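# Seat a rubber backing on the pin, then bin it

## Task

Slide a rubber backing onto the pin's post, wide end facing the pin, until it sits fully or nearly fully home, then drop the pin into the bin. Some backings are a tight fit and may halt partway if the push is too gentle.

## Robot and tools

Robot: two arms, left_arm (bases near y +0.405) carrying a five-finger left hand and right_arm (near y -0.428) carrying a right hand. Scene frame: origin at table-top height midway between the arms, +z up, +x out over the table, left_arm on the +y side. Image sides do not match arm names.

Hand point: a spot fixed to the palm, about 0.15 m out from the wrist flange and 0.05 m in front of the palm. Its +z runs along straight fingers, +y out of the palm, +x across the palm away from the thumb on the right hand (toward the thumb on the left hand). Straight fingertips reach 0.06-0.07 m past it. A wrist bracket on the little-finger side can strike things, and with level fingers the wrist can sit well below the hand point and reach the table first.

The 28-number row: one flat list covering both arms, every value in [-1, 1]. Order: left_arm dx, dy, dz, rx, ry, rz; left hand little, ring, middle, index, thumb_bend, thumb_turn, force_limit, speed; then the same fourteen for right_arm and its hand. The six pose numbers are offsets, not a pose: they count from that arm's Hand target at the start of the action or move, along the Hand target's own axes. 1.0 equals 0.6 m for dx-dz and 180 degrees for rx-rz (rx, ry, rz form a single rotation vector). Six zeros means go back to / hold the current Hand target. Orientation commands are clipped to within 32 degrees of the measured orientation per step.

Hand numbers are absolute targets: fingers and thumb_bend +1 straight, -1 curled; thumb_turn +1 beside the palm, -1 across in front of it. force_limit maps -1..+1 to about 0..10 N at the fingertip (0..15 N for the two thumb motors); speed rises from near zero at -1 to full at +0.48 and stays full above. Nothing means 'unchanged': to keep a hand as is, resend the last eight hand numbers you actually sent (before any, send hand_measured plus hand_force_limit and hand_speed). With the thumb turned in, objects about 0.035-0.065 m thick can be held. For a soft grip close slowly (speed -0.94 or less). A motor starts only if its target changes by at least 0.002.

execute_actions(actions, cameras): actions is a list of actions; each action is up to 15 rows, one per 1/30 s step, and a short action repeats its last row. Every row in an action counts from the same start pose. Empty actions returns images.

move(target, speed, blend, stop_force, zero, blocking, cameras): target is one 28-number row or up to 15 rows, all offsets from the same starting Hand targets. speed in m/s (0.002-3.6, default 0.25; turning limited to twice that in rad/s), single value or one per target. blend in metres rounds corners in a list; 0 stops at each. stop_force in N (3-120, shared by both arms) ends an arm's path when its wrist sensor feels that much push against its travel; the arm then backs off slightly but still presses. Do not trust it while the hand rotates, and omit it when moving away from a contact. zero (default true) re-zeroes before the move. blocking=false returns early but cannot go with stop_force. Result adds a move: line with the ending (done, off_target, moving, held, fault) and limits (paced = pose clipped, held = steps withheld). Paths ignore obstacles and the other arm; avoid paths that pass near an arm's own base.

wait(seconds 0-10), stop() to brake a move, zoom_image(camera, region [x0,y0,x1,y1] pixels, max 504x504) on cam_high, cam_left_wrist or cam_right_wrist (all 672x504), show_instructions(), zero_wrist_force(arm), finished_scene(scene=1).

Results: end_effector_position (m), quat_wxyz and velocities in the scene frame; Hand target is the last commanded pose that the next offsets count from; the hand point often stops short, so resend the gap. hand_measured, hand_stopped_by (moving, target, force, stalled, fault) and hand_load_n (N, positive pushing the finger open) list six values in motor order; a load near 0 after gripping means the grip was lost. Wrist force/torque are in the end effector's axes, zeroed at start; a third line shows the peak since last shown. Joint torques include the arm's weight. MOTOR HOT warns of overheating; at 85 C the arm brakes for 30-60 s.

Avoid: stiff arms fault if driven even a little past a firm contact; contact torque at a joint limit (wrist joints 26.3 N m) or about 150 N of outside force stops an arm for 10 s. Do not slam, drop or throw parts, release moving parts, or let anything fall or be left off the table (that fails). Keep the hands apart; a press between arms can fail the scene. Finish only once the backing is seated and the pin rests in the bin without support.

Each tool is called after ">>>" in YAML: its name, and indented under it one key for each argument.

Reference images:

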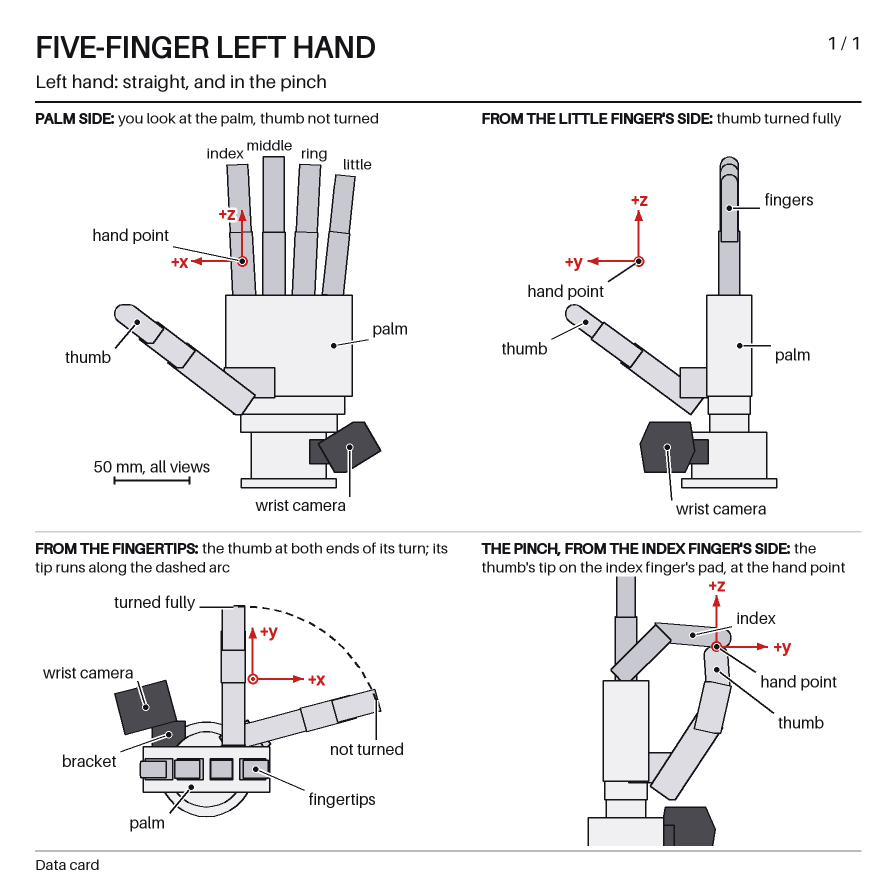

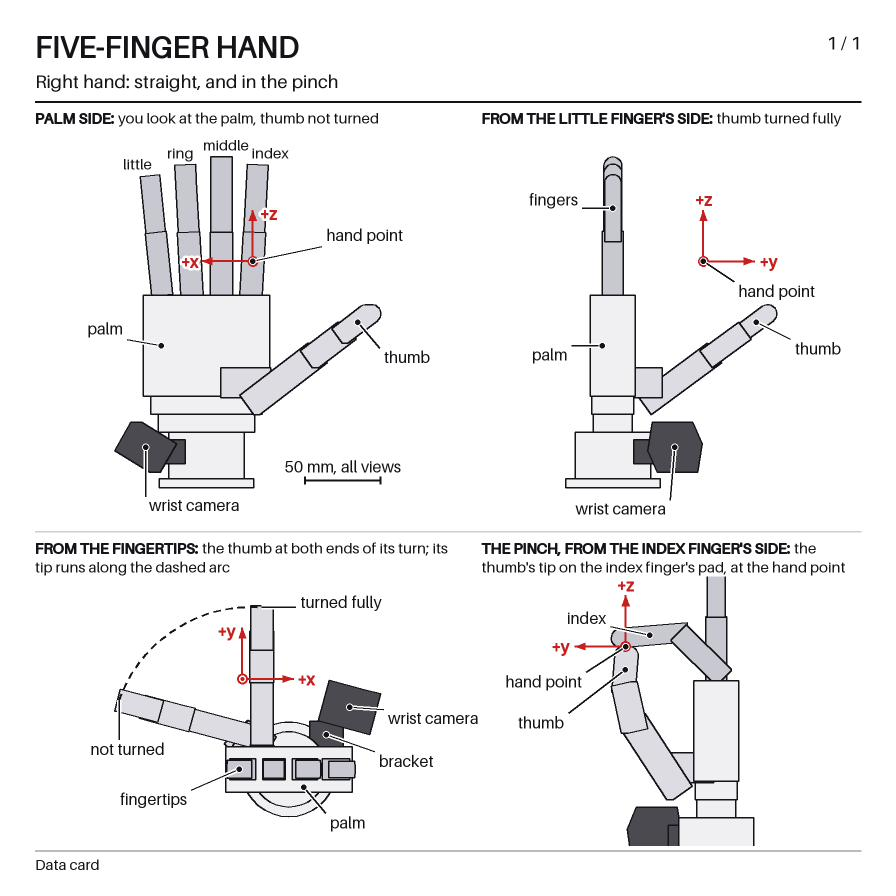

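## Session

>>> execute_actions:
  actions: []

Scene clock: 0.00 s.
left_arm: end_effector_position=(+0.5102, +0.7504, +0.1266) hand_measured=(+1.000, +1.000, +1.000, +1.000, +1.000, +1.000) hand_load_n=(+0.0, +0.0, +0.0, +0.0, +0.0, +0.0) hand_stopped_by=(target, target, target, target, target, target) hand_force_limit=0.00 hand_speed=-0.80 end_effector_quat_wxyz=(-0.291, +0.758, +0.552, -0.191) | right_arm: end_effector_position=(+0.5153, -0.3236, +0.2387) hand_measured=(+1.000, +1.000, +1.000, +1.000, +1.000, +1.000) hand_load_n=(+0.0, +0.0, +0.0, +0.0, +0.0, +0.0) hand_stopped_by=(target, target, target, target, target, target) hand_force_limit=0.00 hand_speed=-0.80 end_effector_quat_wxyz=(+0.126, -0.639, +0.755, +0.070)
Joint positions: left_arm=[3.753 -2.475 -0.956 1.435 -2.158 0.837] | right_arm=[-0.239 -0.769 0.72 1.579 1.286 -3.191]
Joint velocities: within noise
Joint torques (N m): no reading
Wrist force (N): no reading
Wrist torque (N m): no reading
Wrist force, peak (N): no reading
Hand target: left_arm +0.5102, +0.7504, +0.1266; -0.291, +0.758, +0.552, -0.191 | right_arm +0.5153, -0.3236, +0.2387; +0.126, -0.639, +0.755, +0.070

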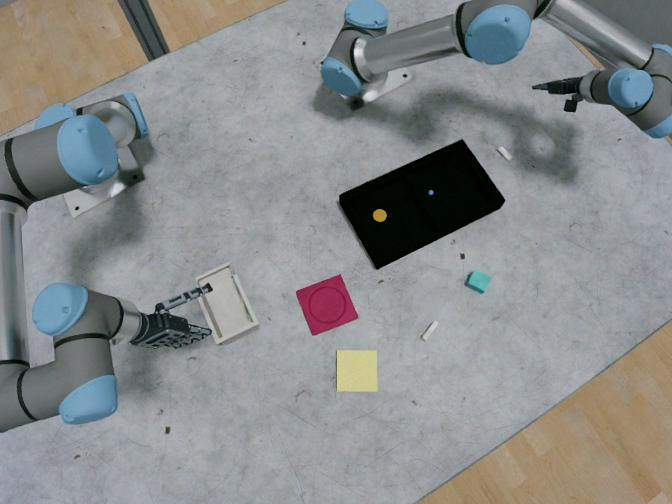

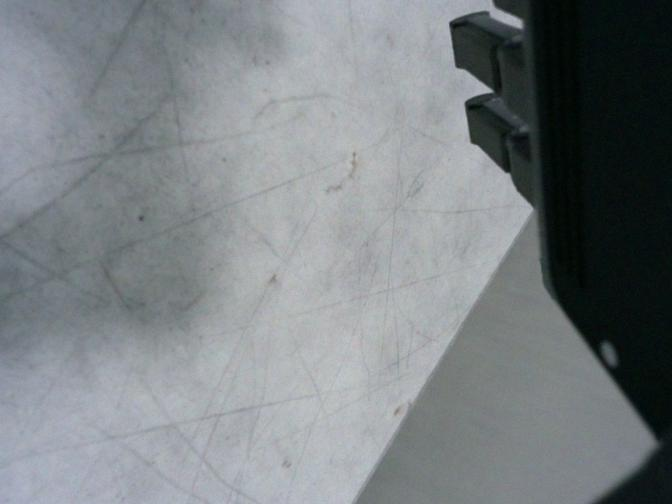

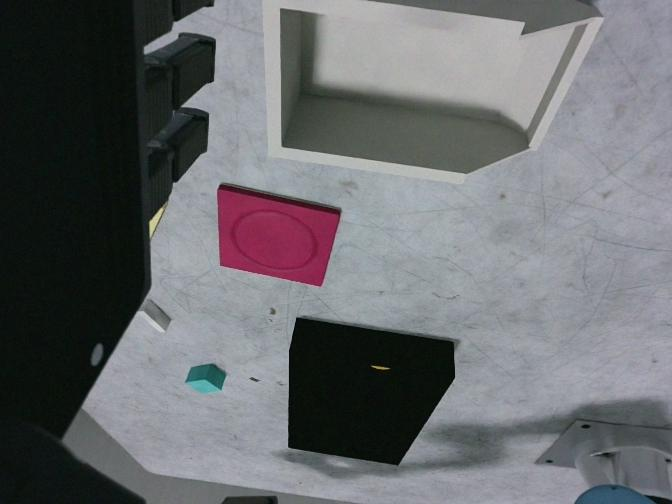

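>>> zoom_image:
  camera: "cam_high"
  region: [320, 130, 520, 280]

>>> zoom_image:
  camera: "cam_high"
  region: [280, 250, 500, 415]

>>> zoom_image:
  camera: "cam_high"
  region: [140, 240, 300, 360]

>>> zoom_image:
  camera: "cam_right_wrist"
  region: [260, 290, 480, 470]

Scaled by 2.520 from the camera's 672x504 image, which has a finer 960x720 frame.

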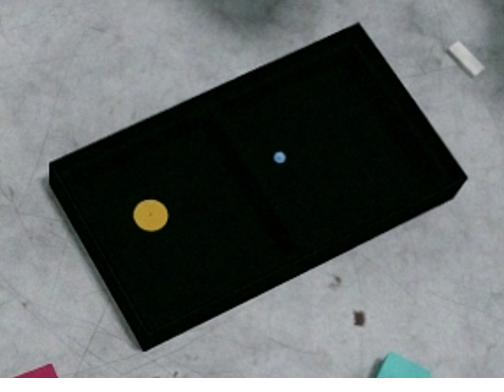

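Scaled by 2.291 from the camera's 672x504 image, which has a finer 960x720 frame.

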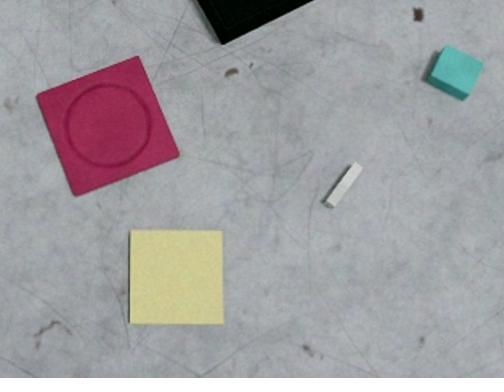

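Scaled by 3.150 from the camera's 672x504 image, which has a finer 960x720 frame.

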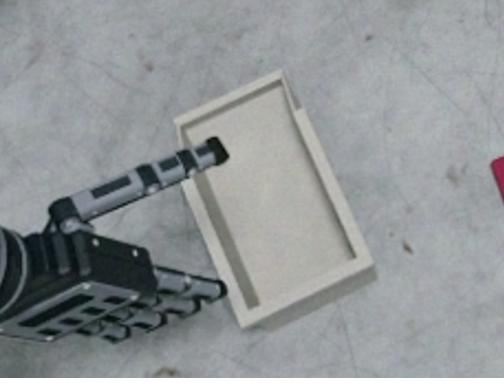

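Scaled by 2.291 from the camera's 672x504 image, which has a finer 960x720 frame.

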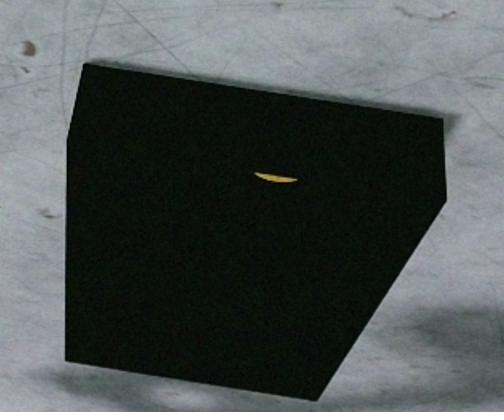

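>>> move:
  target:
    - [-0.1663,-0.1657,-0.2013,-0.0135,0.259,0.367,1,1,1,1,1,1,0,-0.8,0,0,0,0,0,0,1,1,1,1,1,1,0,-0.8]
    - [-0.5532,-0.0375,-0.1522,-0.027,0.518,0.734,1,1,1,1,1,1,0,-0.8,0,0,0,0,0,0,1,1,1,1,1,1,0,-0.8]
  blend: [0.05, 0]
  speed: 0.4
  cameras: ["all"]

Scene clock: 18.80 s.
left_arm: end_effector_position=(+0.4443, +0.4199, +0.1999) hand_measured=(+1.000, +1.000, +1.000, +1.000, +1.000, +1.000) hand_load_n=(+0.0, +0.0, +0.0, +0.0, +0.0, -0.5) hand_stopped_by=(target, target, target, target, target, target) hand_force_limit=0.00 hand_speed=-0.80 end_effector_quat_wxyz=(-0.184, +0.683, -0.683, +0.183) | right_arm: end_effector_position=(+0.5153, -0.3236, +0.2387) hand_measured=(+1.000, +1.000, +1.000, +1.000, +1.000, +1.000) hand_load_n=(+0.0, +0.0, +0.0, +0.0, +0.0, +0.0) hand_stopped_by=(target, target, target, target, target, target) hand_force_limit=0.00 hand_speed=-0.80 end_effector_quat_wxyz=(+0.126, -0.639, +0.755, +0.070)
Joint positions: left_arm=[3.64 -1.613 -1.776 2.279 -1.31 3.623] | right_arm=[-0.239 -0.769 0.72 1.579 1.286 -3.191]
Joint torques (N m): left_arm=[-9.56 8.11 7.31 -2.52 1.26 2.77] | right_arm=[0.82 -50 -17.82 2.51 -0.49 -0.08]
Wrist force (N): left_arm=[-0.4 0.1 0.1] | right_arm=[0.4 0.0 0.0]
Wrist torque (N m): left_arm=[0.01 0.09 -0.09] | right_arm=[-0.01 -0.06 0.03]
Wrist force, peak (N): left_arm=[-0.6 -0.6 -0.3] | right_arm=[0.3 0.0 -0.4]
Hand target: left_arm +0.4443, +0.4198, +0.1999; -0.184, +0.682, -0.683, +0.183 | right_arm +0.5153, -0.3236, +0.2387; +0.126, -0.639, +0.755, +0.070
Off the commanded pose: left_arm 0.000 m, 0 deg | right_arm 0.000 m, 0 deg.
move: done
camera_calibration:
cam_left_wrist: T_world_to_cam=[[0.804915, -0.2704, 0.5282, -0.357713], [-0.484121, -0.813974, 0.321049, 0.492451], [0.34313, -0.51413, -0.786087, 0.337827], [0, 0, 0, 1]] pos_world=[0.410416, 0.477804, 0.296404]

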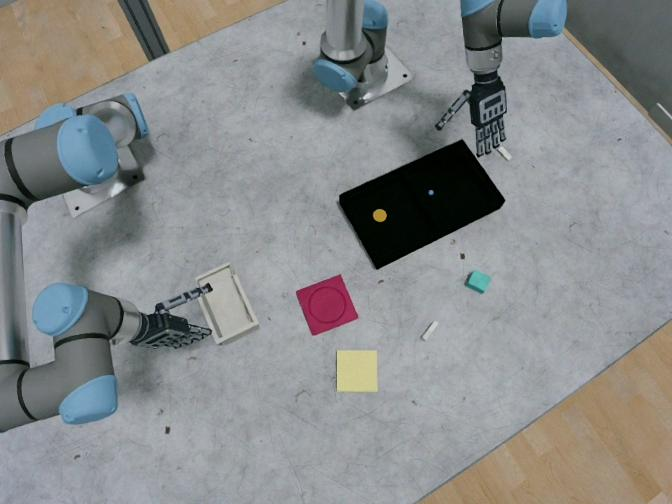

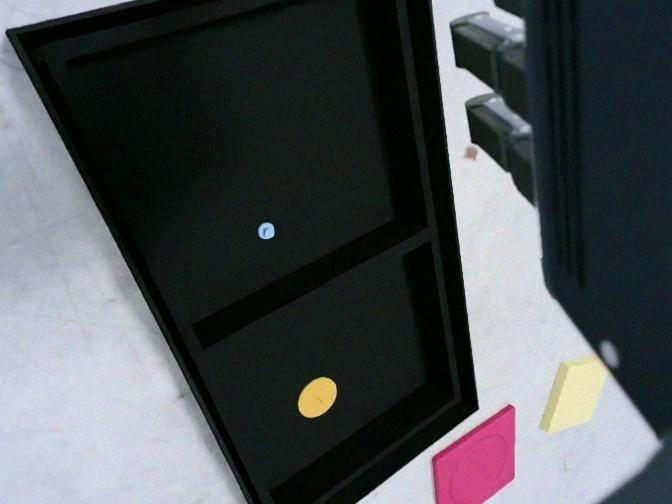

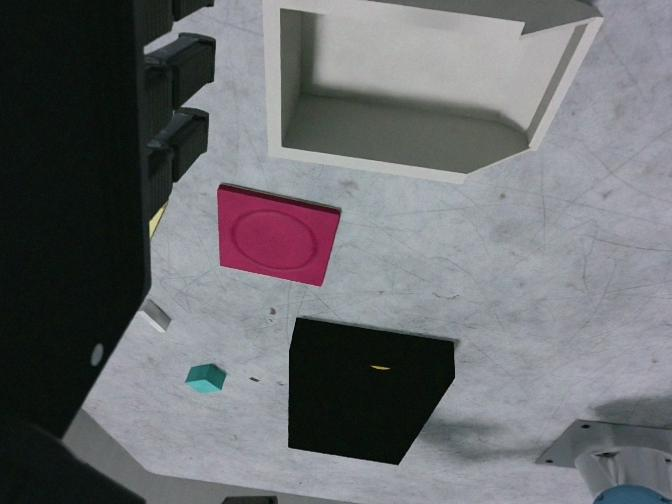

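>>> zoom_image:
  camera: "cam_left_wrist"
  region: [236, 201, 296, 261]

>>> zoom_image:
  camera: "cam_left_wrist"
  region: [280, 360, 360, 440]

>>> zoom_image:
  camera: "cam_left_wrist"
  region: [0, 0, 504, 504]

Scaled by 8.400 from the camera's 672x504 image, which has a finer 960x720 frame.

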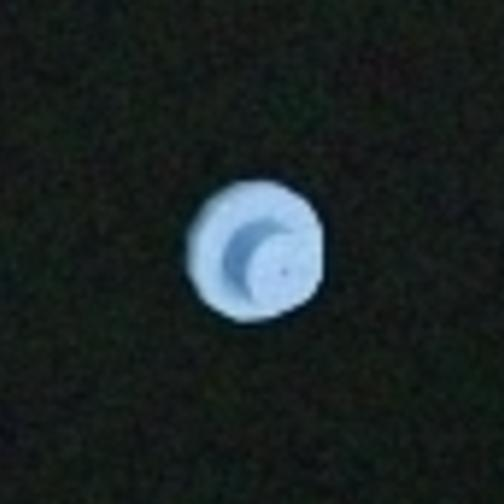

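Scaled by 6.300 from the camera's 672x504 image, which has a finer 960x720 frame.

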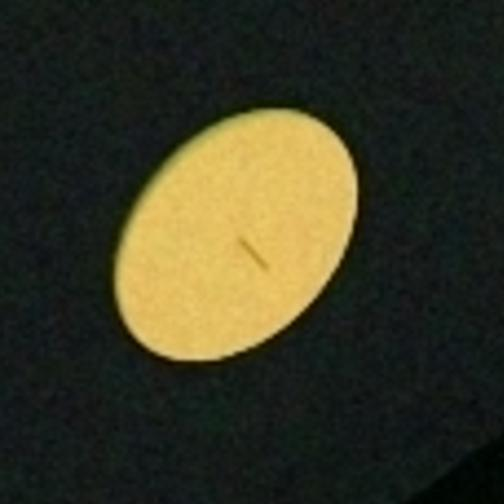

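Scaled by 1.000.

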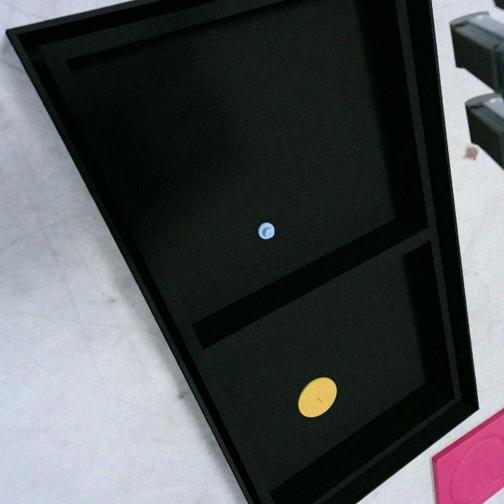

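>>> move:
  target: [0.1463,0.0263,0.2062,0.1389,0,0,1,1,1,0,0.5,-0.7,-0.5,0,-0.4132,0.1023,0.2105,0,0,0,1,1,1,1,1,1,0,-0.8]
  speed: 0.25
  cameras: ["all"]

Scene clock: 29.23 s.
left_arm: end_effector_position=(+0.4926, +0.3321, +0.0848) hand_measured=(+1.000, +1.000, +1.000, +0.000, +0.500, -0.700) hand_load_n=(+0.0, +0.0, -0.5, +0.0, +0.0, +0.0) hand_stopped_by=(target, target, target, target, target, target) hand_force_limit=-0.50 hand_speed=0.00 end_effector_quat_wxyz=(-0.327, +0.627, -0.628, +0.327) | right_arm: end_effector_position=(+0.5051, -0.0444, +0.1833) hand_measured=(+1.000, +1.000, +1.000, +1.000, +1.000, +1.000) hand_load_n=(+0.0, +0.0, +0.0, +0.0, +0.0, +0.0) hand_stopped_by=(target, target, target, target, target, target) hand_force_limit=0.00 hand_speed=-0.80 end_effector_quat_wxyz=(+0.126, -0.639, +0.755, +0.070)
Joint positions: left_arm=[3.432 -1.562 -2.206 3.131 -1.298 3.34] | right_arm=[0.213 -0.57 0.462 1.515 1.333 -2.726]
Joint torques (N m): left_arm=[-10.79 3.33 5.29 1.37 -1.25 -2.65] | right_arm=[8.8 -42.12 -24.72 4.45 1.24 1.33]
Wrist force (N): left_arm=[-0.1 -0.7 0.0] | right_arm=[0.4 0.0 -0.1]
Wrist torque (N m): left_arm=[-0.09 -0.01 0.05] | right_arm=[-0.01 -0.09 -0.09]
Wrist force, peak (N): left_arm=[-0.8 0.2 0.5] | right_arm=[-0.7 0.6 0.8]
Hand target: left_arm +0.4926, +0.3321, +0.0848; -0.327, +0.627, -0.628, +0.327 | right_arm +0.5051, -0.0443, +0.1833; +0.126, -0.639, +0.755, +0.070
Off the commanded pose: left_arm 0.000 m, 0 deg | right_arm 0.000 m, 0 deg.
move: done
camera_calibration:
cam_left_wrist: T_world_to_cam=[[0.50598, -0.271001, 0.818867, -0.236726], [-0.575475, -0.813237, 0.0864495, 0.546056], [0.642505, -0.514979, -0.567436, 0.0199696], [0, 0, 0, 1]] pos_world=[0.421189, 0.390204, 0.157972]
cam_right_wrist: T_world_to_cam=[[-0.991471, -0.0225718, -0.128355, 0.527361], [-0.111189, 0.660258, 0.742763, -0.0504505], [0.0679821, 0.7507, -0.657136, 0.234042], [0, 0, 0, 1]] pos_world=[0.501343, -0.130481, 0.25896]

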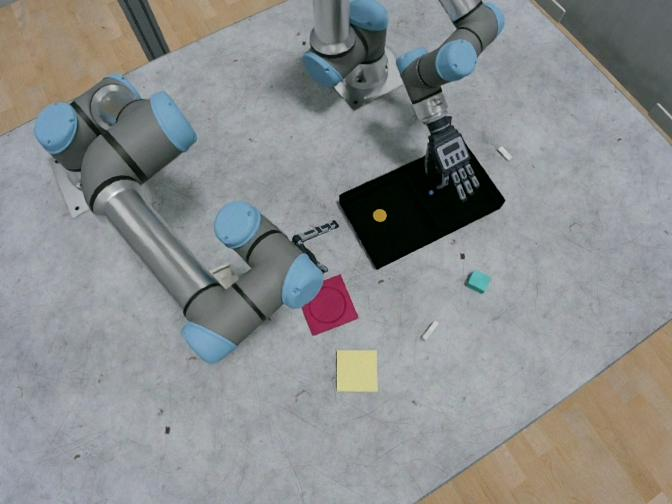

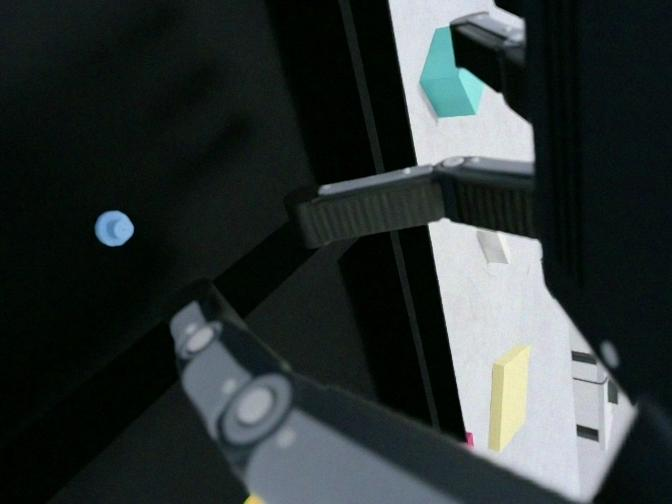

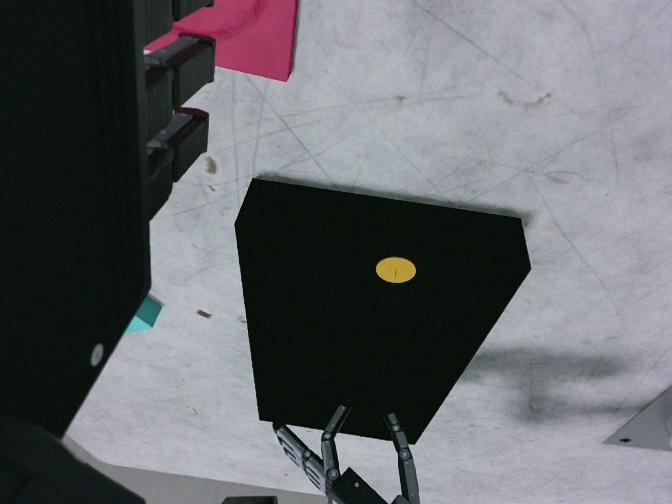

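>>> zoom_image:
  camera: "cam_left_wrist"
  region: [60, 140, 460, 440]

>>> zoom_image:
  camera: "cam_left_wrist"
  region: [85, 200, 145, 260]

>>> zoom_image:
  camera: "cam_right_wrist"
  region: [366, 240, 426, 300]

>>> zoom_image:
  camera: "cam_right_wrist"
  region: [220, 380, 460, 504]

Scaled by 1.260 from the camera's 672x504 image, which has a finer 960x720 frame.

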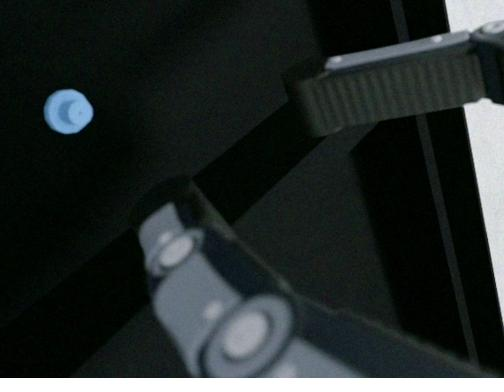

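Scaled by 8.400 from the camera's 672x504 image, which has a finer 960x720 frame.

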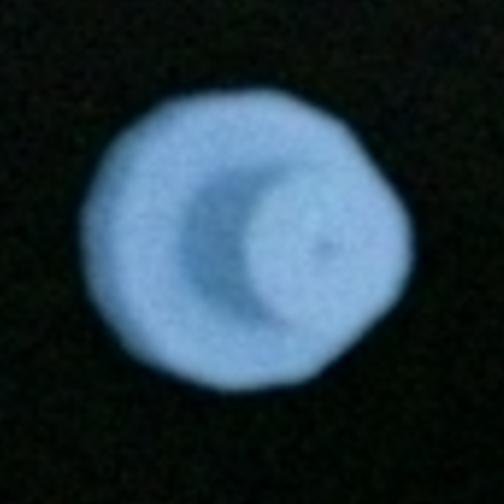

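Scaled by 8.400 from the camera's 672x504 image, which has a finer 960x720 frame.

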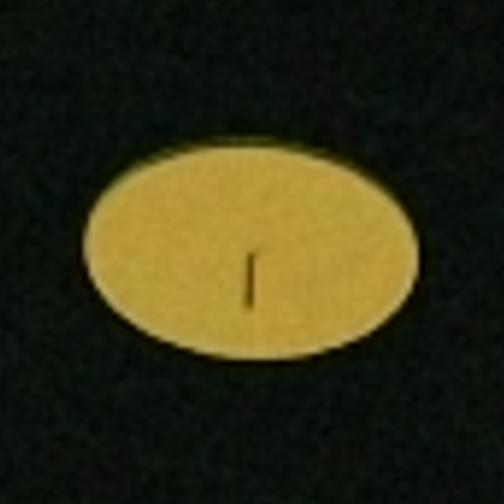

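Scaled by 2.100 from the camera's 672x504 image, which has a finer 960x720 frame.

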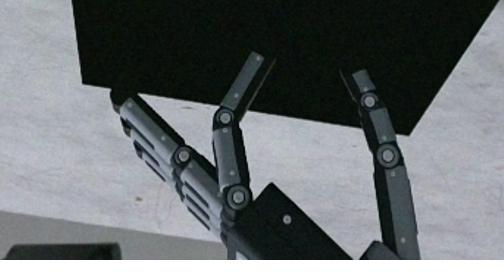

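>>> move:
  target: [0,0,0,0,0,0,1,1,1,-0.3,0.3,-0.6,-0.5,0,0,0,0,0,0,0,1,1,1,1,1,1,0,-0.8]
  speed: 0.25
  cameras: ["cam_left_wrist","cam_right_wrist"]

Scene clock: 34.77 s.
left_arm: end_effector_position=(+0.4926, +0.3321, +0.0848) hand_measured=(+1.000, +1.000, +1.000, -0.300, +0.300, -0.600) hand_load_n=(+0.0, +0.0, +0.0, +0.0, +0.0, +0.0) hand_stopped_by=(target, target, target, target, target, target) hand_force_limit=-0.50 hand_speed=0.00 end_effector_quat_wxyz=(-0.327, +0.627, -0.628, +0.327) | right_arm: end_effector_position=(+0.5051, -0.0443, +0.1833) hand_measured=(+1.000, +1.000, +1.000, +1.000, +1.000, +1.000) hand_load_n=(+0.0, +0.0, +0.0, +0.0, +0.0, +0.0) hand_stopped_by=(target, target, target, target, target, target) hand_force_limit=0.00 hand_speed=-0.80 end_effector_quat_wxyz=(+0.126, -0.639, +0.755, +0.070)
Joint positions: left_arm=[3.432 -1.562 -2.206 3.131 -1.298 3.34] | right_arm=[0.213 -0.57 0.461 1.515 1.333 -2.726]
Joint torques (N m): left_arm=[-9.98 2.69 5.43 1.3 -1.11 -2.65] | right_arm=[9.32 -43.03 -25.15 4.29 1.31 0.57]
Wrist force (N): left_arm=[-0.3 -0.6 0.0] | right_arm=[0.3 -0.1 -0.1]
Wrist torque (N m): left_arm=[-0.07 0.02 0.04] | right_arm=[-0.03 -0.08 -0.10]
Wrist force, peak (N): left_arm=[-0.3 -0.9 -0.3] | right_arm=[0.6 0.1 -0.1]
Hand target: left_arm +0.4926, +0.3321, +0.0848; -0.327, +0.627, -0.628, +0.327 | right_arm +0.5051, -0.0443, +0.1833; +0.126, -0.639, +0.755, +0.070
Off the commanded pose: left_arm 0.000 m, 0 deg | right_arm 0.000 m, 0 deg.
move: done
camera_calibration:
cam_left_wrist: T_world_to_cam=[[0.505963, -0.270952, 0.818893, -0.236769], [-0.575424, -0.813274, 0.0864394, 0.545969], [0.642564, -0.514946, -0.567399, 0.0198747], [0, 0, 0, 1]] pos_world=[0.421189, 0.390104, 0.157972]
cam_right_wrist: T_world_to_cam=[[-0.991489, -0.0225979, -0.128216, 0.527429], [-0.111097, 0.660307, 0.742733, -0.0504713], [0.0678777, 0.750656, -0.657197, 0.234098], [0, 0, 0, 1]] pos_world=[0.501443, -0.130482, 0.25896]
Images, in order (width x height): cam_left_wrist 672x504, cam_right_wrist 672x504.

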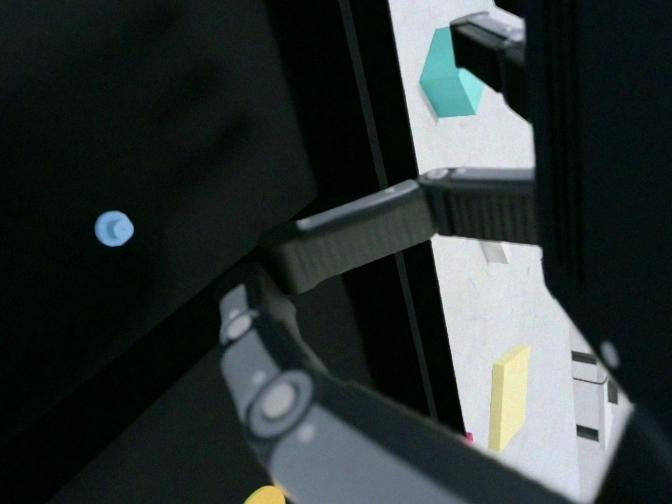

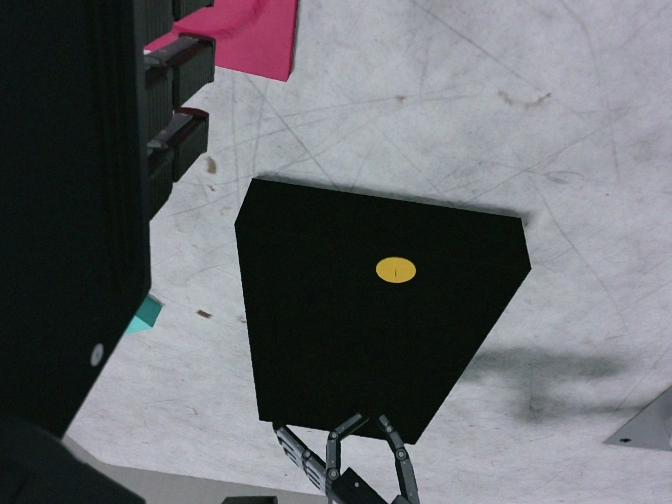

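>>> zoom_image:
  camera: "cam_left_wrist"
  region: [190, 200, 330, 340]

>>> zoom_image:
  camera: "cam_right_wrist"
  region: [310, 400, 430, 490]

Scaled by 3.600 from the camera's 672x504 image, which has a finer 960x720 frame.

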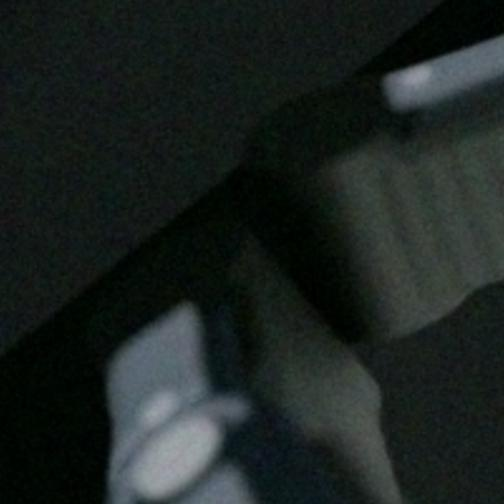

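Scaled by 4.200 from the camera's 672x504 image, which has a finer 960x720 frame.

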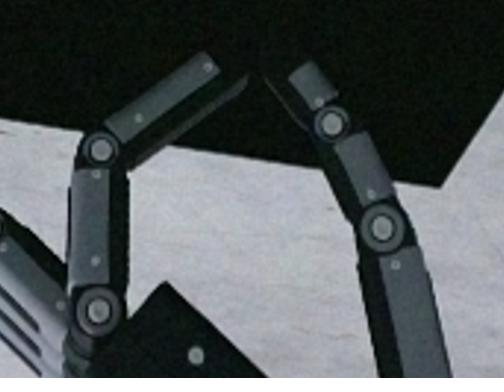

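>>> move:
  target: [0,0.0448,0.0517,0,0,0,1,1,1,-0.2,0.44,-0.6,-0.5,0,0,0,0,0,0,0,1,1,1,1,1,1,0,-0.8]
  speed: 0.15
  cameras: ["cam_left_wrist","cam_right_wrist"]

>>> zoom_image:
  camera: "cam_left_wrist"
  region: [150, 160, 350, 360]

>>> zoom_image:
  camera: "cam_right_wrist"
  region: [310, 380, 430, 470]

Scene clock: 41.03 s.
left_arm: end_effector_position=(+0.5026, +0.3322, +0.0451) hand_measured=(+1.000, +1.000, +1.000, -0.200, +0.440, -0.600) hand_load_n=(+0.0, +0.0, +0.0, +0.0, +0.0, +0.0) hand_stopped_by=(target, target, target, target, target, target) hand_force_limit=-0.50 hand_speed=0.00 end_effector_quat_wxyz=(-0.327, +0.627, -0.628, +0.327) | right_arm: end_effector_position=(+0.5051, -0.0443, +0.1833) hand_measured=(+1.000, +1.000, +1.000, +1.000, +1.000, +1.000) hand_load_n=(+0.0, +0.0, +0.0, +0.0, +0.0, +0.0) hand_stopped_by=(target, target, target, target, target, target) hand_force_limit=0.00 hand_speed=-0.80 end_effector_quat_wxyz=(+0.126, -0.639, +0.755, +0.070)
Joint positions: left_arm=[3.42 -1.661 -2.232 3.258 -1.308 3.332] | right_arm=[0.213 -0.569 0.461 1.515 1.333 -2.726]
Joint torques (N m): left_arm=[-10.2 6.3 3.75 1.24 -1.29 -2.5] | right_arm=[9.38 -42.4 -25.51 4.48 1.14 -0.98]
Wrist force (N): left_arm=[-0.1 -0.5 -0.3] | right_arm=[0.2 0.2 -0.1]
Wrist torque (N m): left_arm=[-0.03 -0.02 0.05] | right_arm=[0.01 -0.06 -0.10]
Wrist force, peak (N): left_arm=[-0.1 -1.1 -0.5] | right_arm=[0.4 0.2 0.4]
Hand target: left_arm +0.5026, +0.3322, +0.0450; -0.327, +0.627, -0.628, +0.327 | right_arm +0.5051, -0.0443, +0.1833; +0.126, -0.639, +0.755, +0.070
Off the commanded pose: left_arm 0.000 m, 0 deg | right_arm 0.000 m, 0 deg.
move: done
camera_calibration:
cam_left_wrist: T_world_to_cam=[[0.505963, -0.270952, 0.818893, -0.209291], [-0.575424, -0.813274, 0.0864394, 0.555237], [0.642564, -0.514946, -0.567399, -0.00902523], [0, 0, 0, 1]] pos_world=[0.431189, 0.390204, 0.118272]
cam_right_wrist: T_world_to_cam=[[-0.991478, -0.0226633, -0.12829, 0.527434], [-0.111196, 0.660305, 0.74272, -0.0504187], [0.0678779, 0.750655, -0.657198, 0.234098], [0, 0, 0, 1]] pos_world=[0.501443, -0.130482, 0.25896]
Images, in order (width x height): cam_left_wrist 672x504, cam_right_wrist 672x504.

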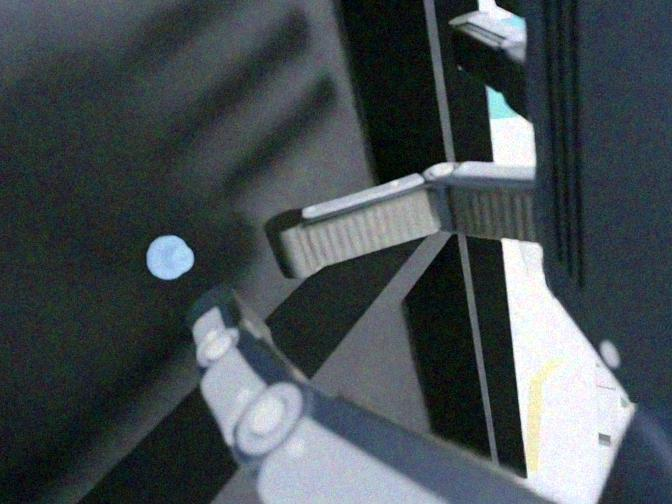

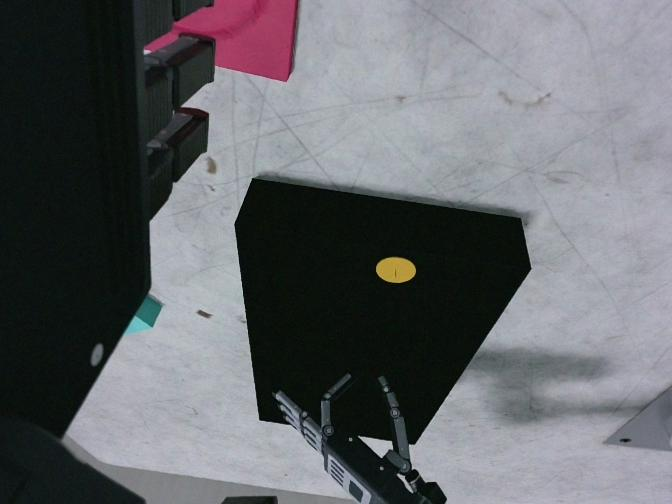

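Scaled by 2.520 from the camera's 672x504 image, which has a finer 960x720 frame.

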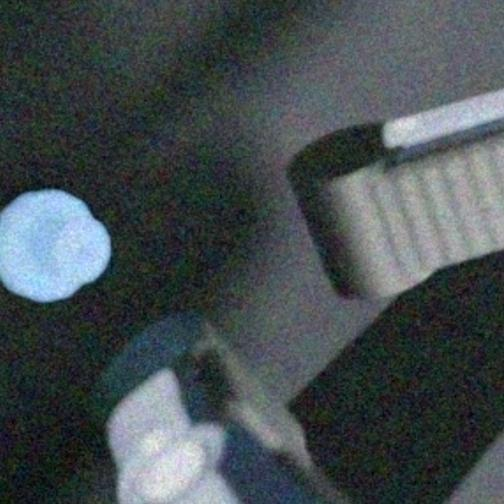

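Scaled by 4.200 from the camera's 672x504 image, which has a finer 960x720 frame.

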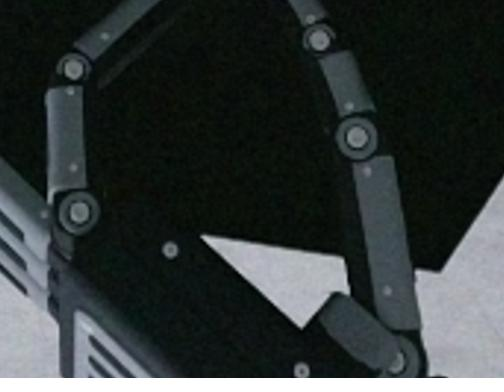

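>>> zoom_image:
  camera: "cam_right_wrist"
  region: [330, 360, 410, 420]

Scaled by 6.300 from the camera's 672x504 image, which has a finer 960x720 frame.

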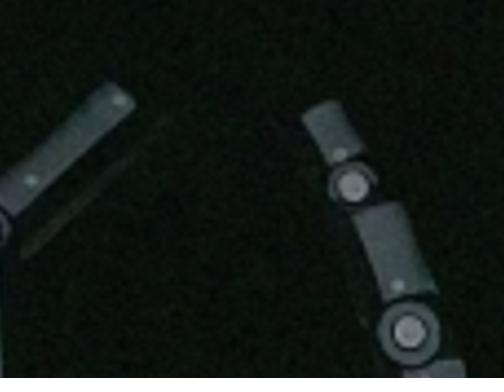

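>>> move:
  target: [0,0.0273,0.0191,0,0,0,1,1,1,-0.2,0.44,-0.6,-0.5,0,0,0,0,0,0,0,1,1,1,1,1,1,0,-0.8]
  speed: 0.08
  stop_force: 3
  cameras: ["cam_left_wrist","cam_right_wrist"]

>>> zoom_image:
  camera: "cam_left_wrist"
  region: [150, 160, 350, 360]

>>> zoom_image:
  camera: "cam_right_wrist"
  region: [330, 350, 410, 410]

Scene clock: 44.03 s.
left_arm: end_effector_position=(+0.5027, +0.3322, +0.0250) hand_measured=(+1.000, +1.000, +1.000, -0.200, +0.440, -0.600) hand_load_n=(+0.0, +0.0, +0.0, +0.0, +0.0, +0.0) hand_stopped_by=(target, target, target, target, target, target) hand_force_limit=-0.50 hand_speed=0.00 end_effector_quat_wxyz=(-0.327, +0.627, -0.627, +0.327) | right_arm: end_effector_position=(+0.5051, -0.0443, +0.1833) hand_measured=(+1.000, +1.000, +1.000, +1.000, +1.000, +1.000) hand_load_n=(+0.5, +0.0, +0.0, +0.0, -0.5, +0.0) hand_stopped_by=(target, target, target, target, target, target) hand_force_limit=0.00 hand_speed=-0.80 end_effector_quat_wxyz=(+0.126, -0.639, +0.755, +0.070)
Joint positions: left_arm=[3.42 -1.704 -2.254 3.323 -1.308 3.332] | right_arm=[0.213 -0.569 0.461 1.515 1.333 -2.726]
Joint torques (N m): left_arm=[-0.42 7.23 2.91 1.38 -1.23 -2.16] | right_arm=[9.65 -41.49 -25.24 4.36 1.31 -0.9]
Wrist force (N): left_arm=[-0.4 -0.4 -0.5] | right_arm=[0.4 0.2 -0.2]
Wrist torque (N m): left_arm=[0.00 0.03 0.03] | right_arm=[0.02 -0.09 -0.08]
Wrist force, peak (N): left_arm=[-0.2 -0.9 -0.5] | right_arm=[0.5 0.2 0.1]
Hand target: left_arm +0.5027, +0.3322, +0.0250; -0.327, +0.627, -0.628, +0.327 | right_arm +0.5051, -0.0443, +0.1833; +0.126, -0.639, +0.755, +0.070
Off the commanded pose: left_arm 0.000 m, 0 deg | right_arm 0.000 m, 0 deg.
move: done
camera_calibration:
cam_left_wrist: T_world_to_cam=[[0.50598, -0.270967, 0.818878, -0.192832], [-0.575372, -0.813316, 0.0863927, 0.556972], [0.642597, -0.514872, -0.567429, -0.0204701], [0, 0, 0, 1]] pos_world=[0.431189, 0.390204, 0.0981719]
cam_right_wrist: T_world_to_cam=[[-0.991478, -0.0226633, -0.12829, 0.527434], [-0.111196, 0.660305, 0.74272, -0.0504187], [0.0678779, 0.750655, -0.657198, 0.234098], [0, 0, 0, 1]] pos_world=[0.501443, -0.130482, 0.25896]
Images, in order (width x height): cam_left_wrist 672x504, cam_right_wrist 672x504.

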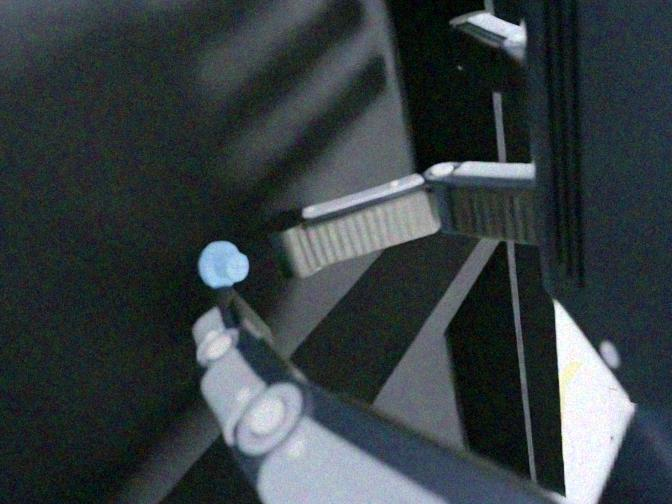

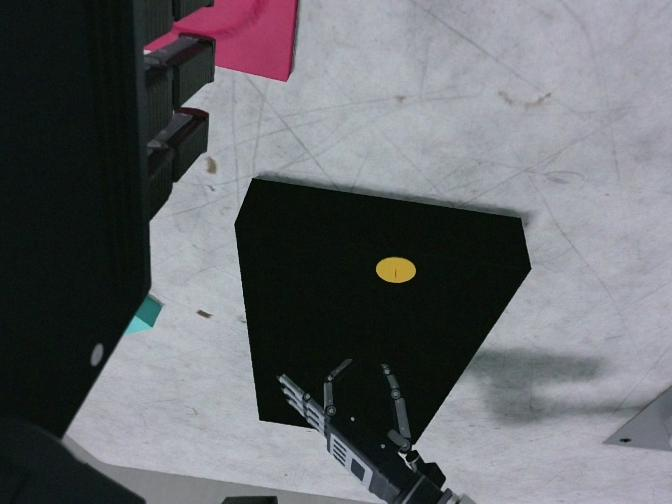

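Scaled by 2.520 from the camera's 672x504 image, which has a finer 960x720 frame.

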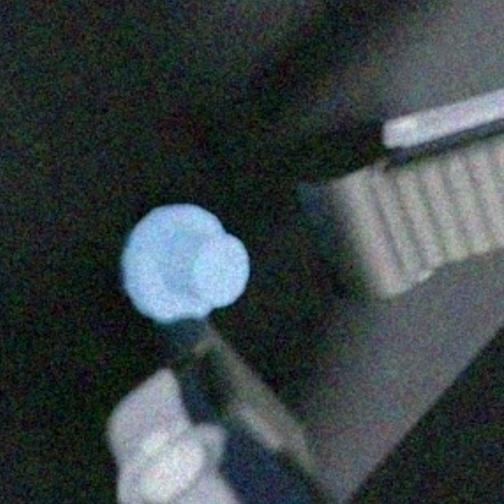

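Scaled by 6.300 from the camera's 672x504 image, which has a finer 960x720 frame.

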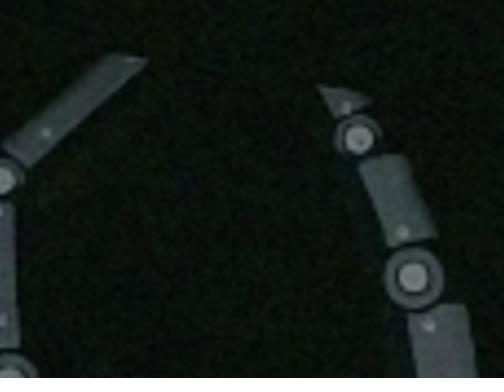

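>>> move:
  target: [-0.0025,0.0096,0.0067,0,0,0,1,1,1,-0.2,0.44,-0.6,-0.5,0,0,0,0,0,0,0,1,1,1,1,1,1,0,-0.8]
  speed: 0.03
  stop_force: 3
  cameras: ["cam_left_wrist"]

>>> zoom_image:
  camera: "cam_left_wrist"
  region: [180, 190, 330, 340]

Scene clock: 46.47 s.
left_arm: end_effector_position=(+0.5026, +0.3331, +0.0209) hand_measured=(+1.000, +1.000, +1.000, -0.200, +0.440, -0.600) hand_load_n=(+0.0, +0.0, +0.0, +0.0, -0.5, +0.5) hand_stopped_by=(target, target, target, target, target, target) hand_force_limit=-0.50 hand_speed=0.00 end_effector_quat_wxyz=(-0.327, +0.627, -0.628, +0.327) | right_arm: end_effector_position=(+0.5051, -0.0443, +0.1833) hand_measured=(+1.000, +1.000, +1.000, +1.000, +1.000, +1.000) hand_load_n=(+0.0, +0.0, +0.0, +0.0, +0.0, +0.0) hand_stopped_by=(target, target, target, target, target, target) hand_force_limit=0.00 hand_speed=-0.80 end_effector_quat_wxyz=(+0.126, -0.639, +0.755, +0.070)
Joint positions: left_arm=[3.423 -1.713 -2.259 3.336 -1.306 3.334] | right_arm=[0.213 -0.569 0.461 1.515 1.333 -2.726]
Joint torques (N m): left_arm=[-10.3 32.65 23.84 -1.24 -1.39 -2.2] | right_arm=[8.9 -42.49 -25.3 4.19 1.22 -1.03]
Wrist force (N): left_arm=[0.0 -2.7 -2.2] | right_arm=[0.2 0.0 0.1]
Wrist torque (N m): left_arm=[-0.16 0.04 -0.11] | right_arm=[-0.02 -0.07 -0.10]
Wrist force, peak (N): left_arm=[0.3 -7.7 -7.4] | right_arm=[0.5 -0.2 0.4]
Hand target: left_arm +0.5026, +0.3331, +0.0209; -0.327, +0.627, -0.628, +0.327 (not the last commanded pose) | right_arm +0.5051, -0.0443, +0.1833; +0.126, -0.639, +0.755, +0.070
Off the commanded pose: left_arm 0.003 m, 0 deg | right_arm 0.000 m, 0 deg.
move: contact (left_arm)
camera_calibration:
cam_left_wrist: T_world_to_cam=[[0.505947, -0.270975, 0.818896, -0.189132], [-0.575438, -0.813267, 0.0864165, 0.558074], [0.642564, -0.514946, -0.567399, -0.0223494], [0, 0, 0, 1]] pos_world=[0.431189, 0.391104, 0.0939719]
Images, in order (width x height): cam_left_wrist 672x504.

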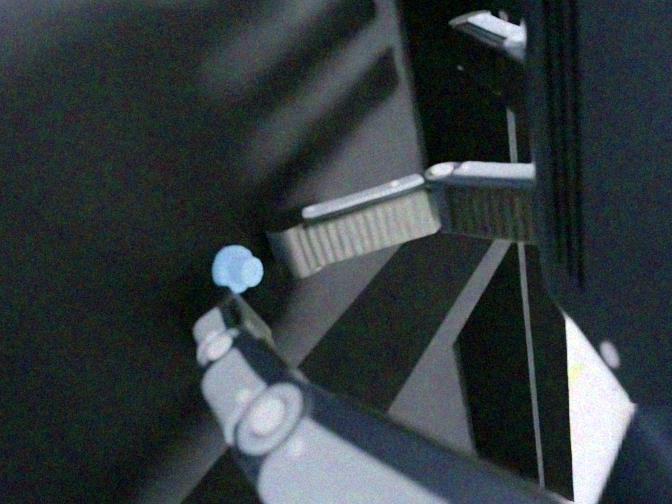

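Scaled by 3.360 from the camera's 672x504 image, which has a finer 960x720 frame.

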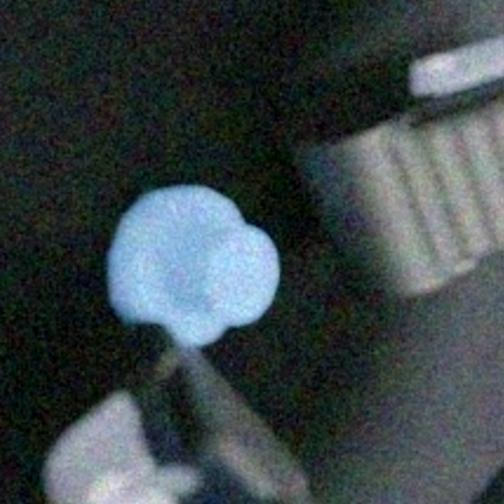

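>>> move:
  target:
    - [0,-0.0017,-0.0063,0,0,0,1,1,1,-0.2,0.44,-0.6,-0.5,0,0,0,0,0,0,0,1,1,1,1,1,1,0,-0.8]
  speed: 0.05
  cameras: ["cam_left_wrist"]

>>> zoom_image:
  camera: "cam_left_wrist"
  region: [180, 190, 330, 340]

Scene clock: 48.47 s.
left_arm: end_effector_position=(+0.5002, +0.3331, +0.0238) hand_measured=(+1.000, +1.000, +1.000, -0.200, +0.440, -0.600) hand_load_n=(+0.0, -0.5, +0.0, +0.0, +0.0, +0.0) hand_stopped_by=(target, target, target, target, target, target) hand_force_limit=-0.50 hand_speed=0.00 end_effector_quat_wxyz=(-0.327, +0.627, -0.628, +0.327) | right_arm: end_effector_position=(+0.5051, -0.0443, +0.1833) hand_measured=(+1.000, +1.000, +1.000, +1.000, +1.000, +1.000) hand_load_n=(+0.0, +0.0, +0.0, +0.0, +0.0, +0.0) hand_stopped_by=(target, target, target, target, target, target) hand_force_limit=0.00 hand_speed=-0.80 end_effector_quat_wxyz=(+0.126, -0.639, +0.755, +0.070)
Joint positions: left_arm=[3.426 -1.701 -2.262 3.328 -1.303 3.336] | right_arm=[0.213 -0.569 0.461 1.515 1.333 -2.726]
Joint torques (N m): left_arm=[9.98 31.96 2.08 -1.38 1.18 2.7] | right_arm=[9.07 -41.47 -24.65 4.42 1.17 -0.83]
Wrist force (N): left_arm=[-0.4 -0.4 -0.2] | right_arm=[0.4 0.1 0.1]
Wrist torque (N m): left_arm=[-0.02 0.03 -0.11] | right_arm=[-0.01 -0.09 -0.09]
Wrist force, peak (N): left_arm=[0.4 -3.0 -2.4] | right_arm=[0.7 0.0 0.1]
Hand target: left_arm +0.5001, +0.3331, +0.0239; -0.327, +0.627, -0.628, +0.327 | right_arm +0.5051, -0.0443, +0.1833; +0.126, -0.639, +0.755, +0.070
Off the commanded pose: left_arm 0.000 m, 0 deg | right_arm 0.000 m, 0 deg.
move: done
camera_calibration:
cam_left_wrist: T_world_to_cam=[[0.505947, -0.270975, 0.818896, -0.190293], [-0.575438, -0.813267, 0.0864165, 0.556443], [0.642564, -0.514946, -0.567399, -0.0191618], [0, 0, 0, 1]] pos_world=[0.428789, 0.391104, 0.0968719]
Images, in order (width x height): cam_left_wrist 672x504.

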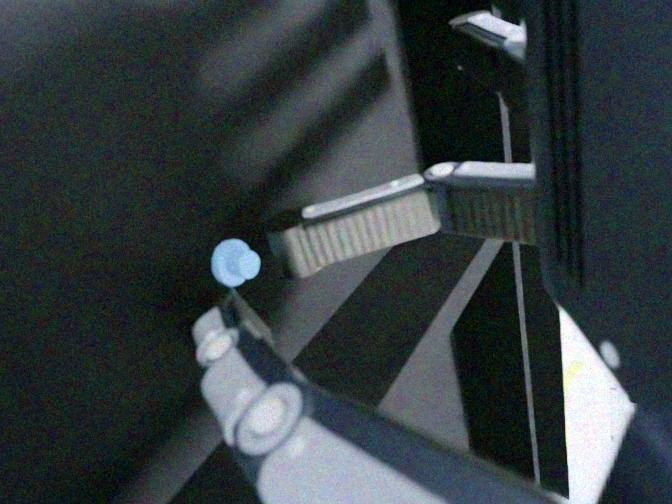

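Scaled by 3.360 from the camera's 672x504 image, which has a finer 960x720 frame.

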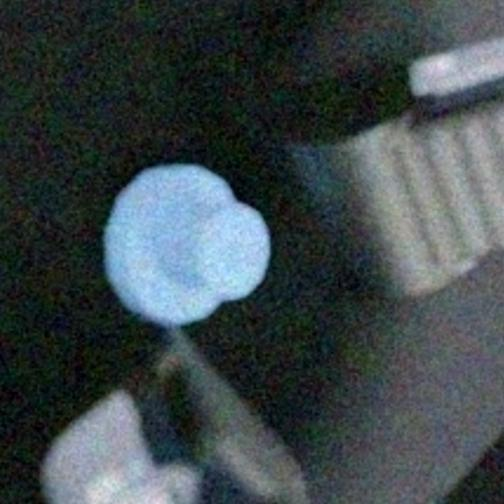

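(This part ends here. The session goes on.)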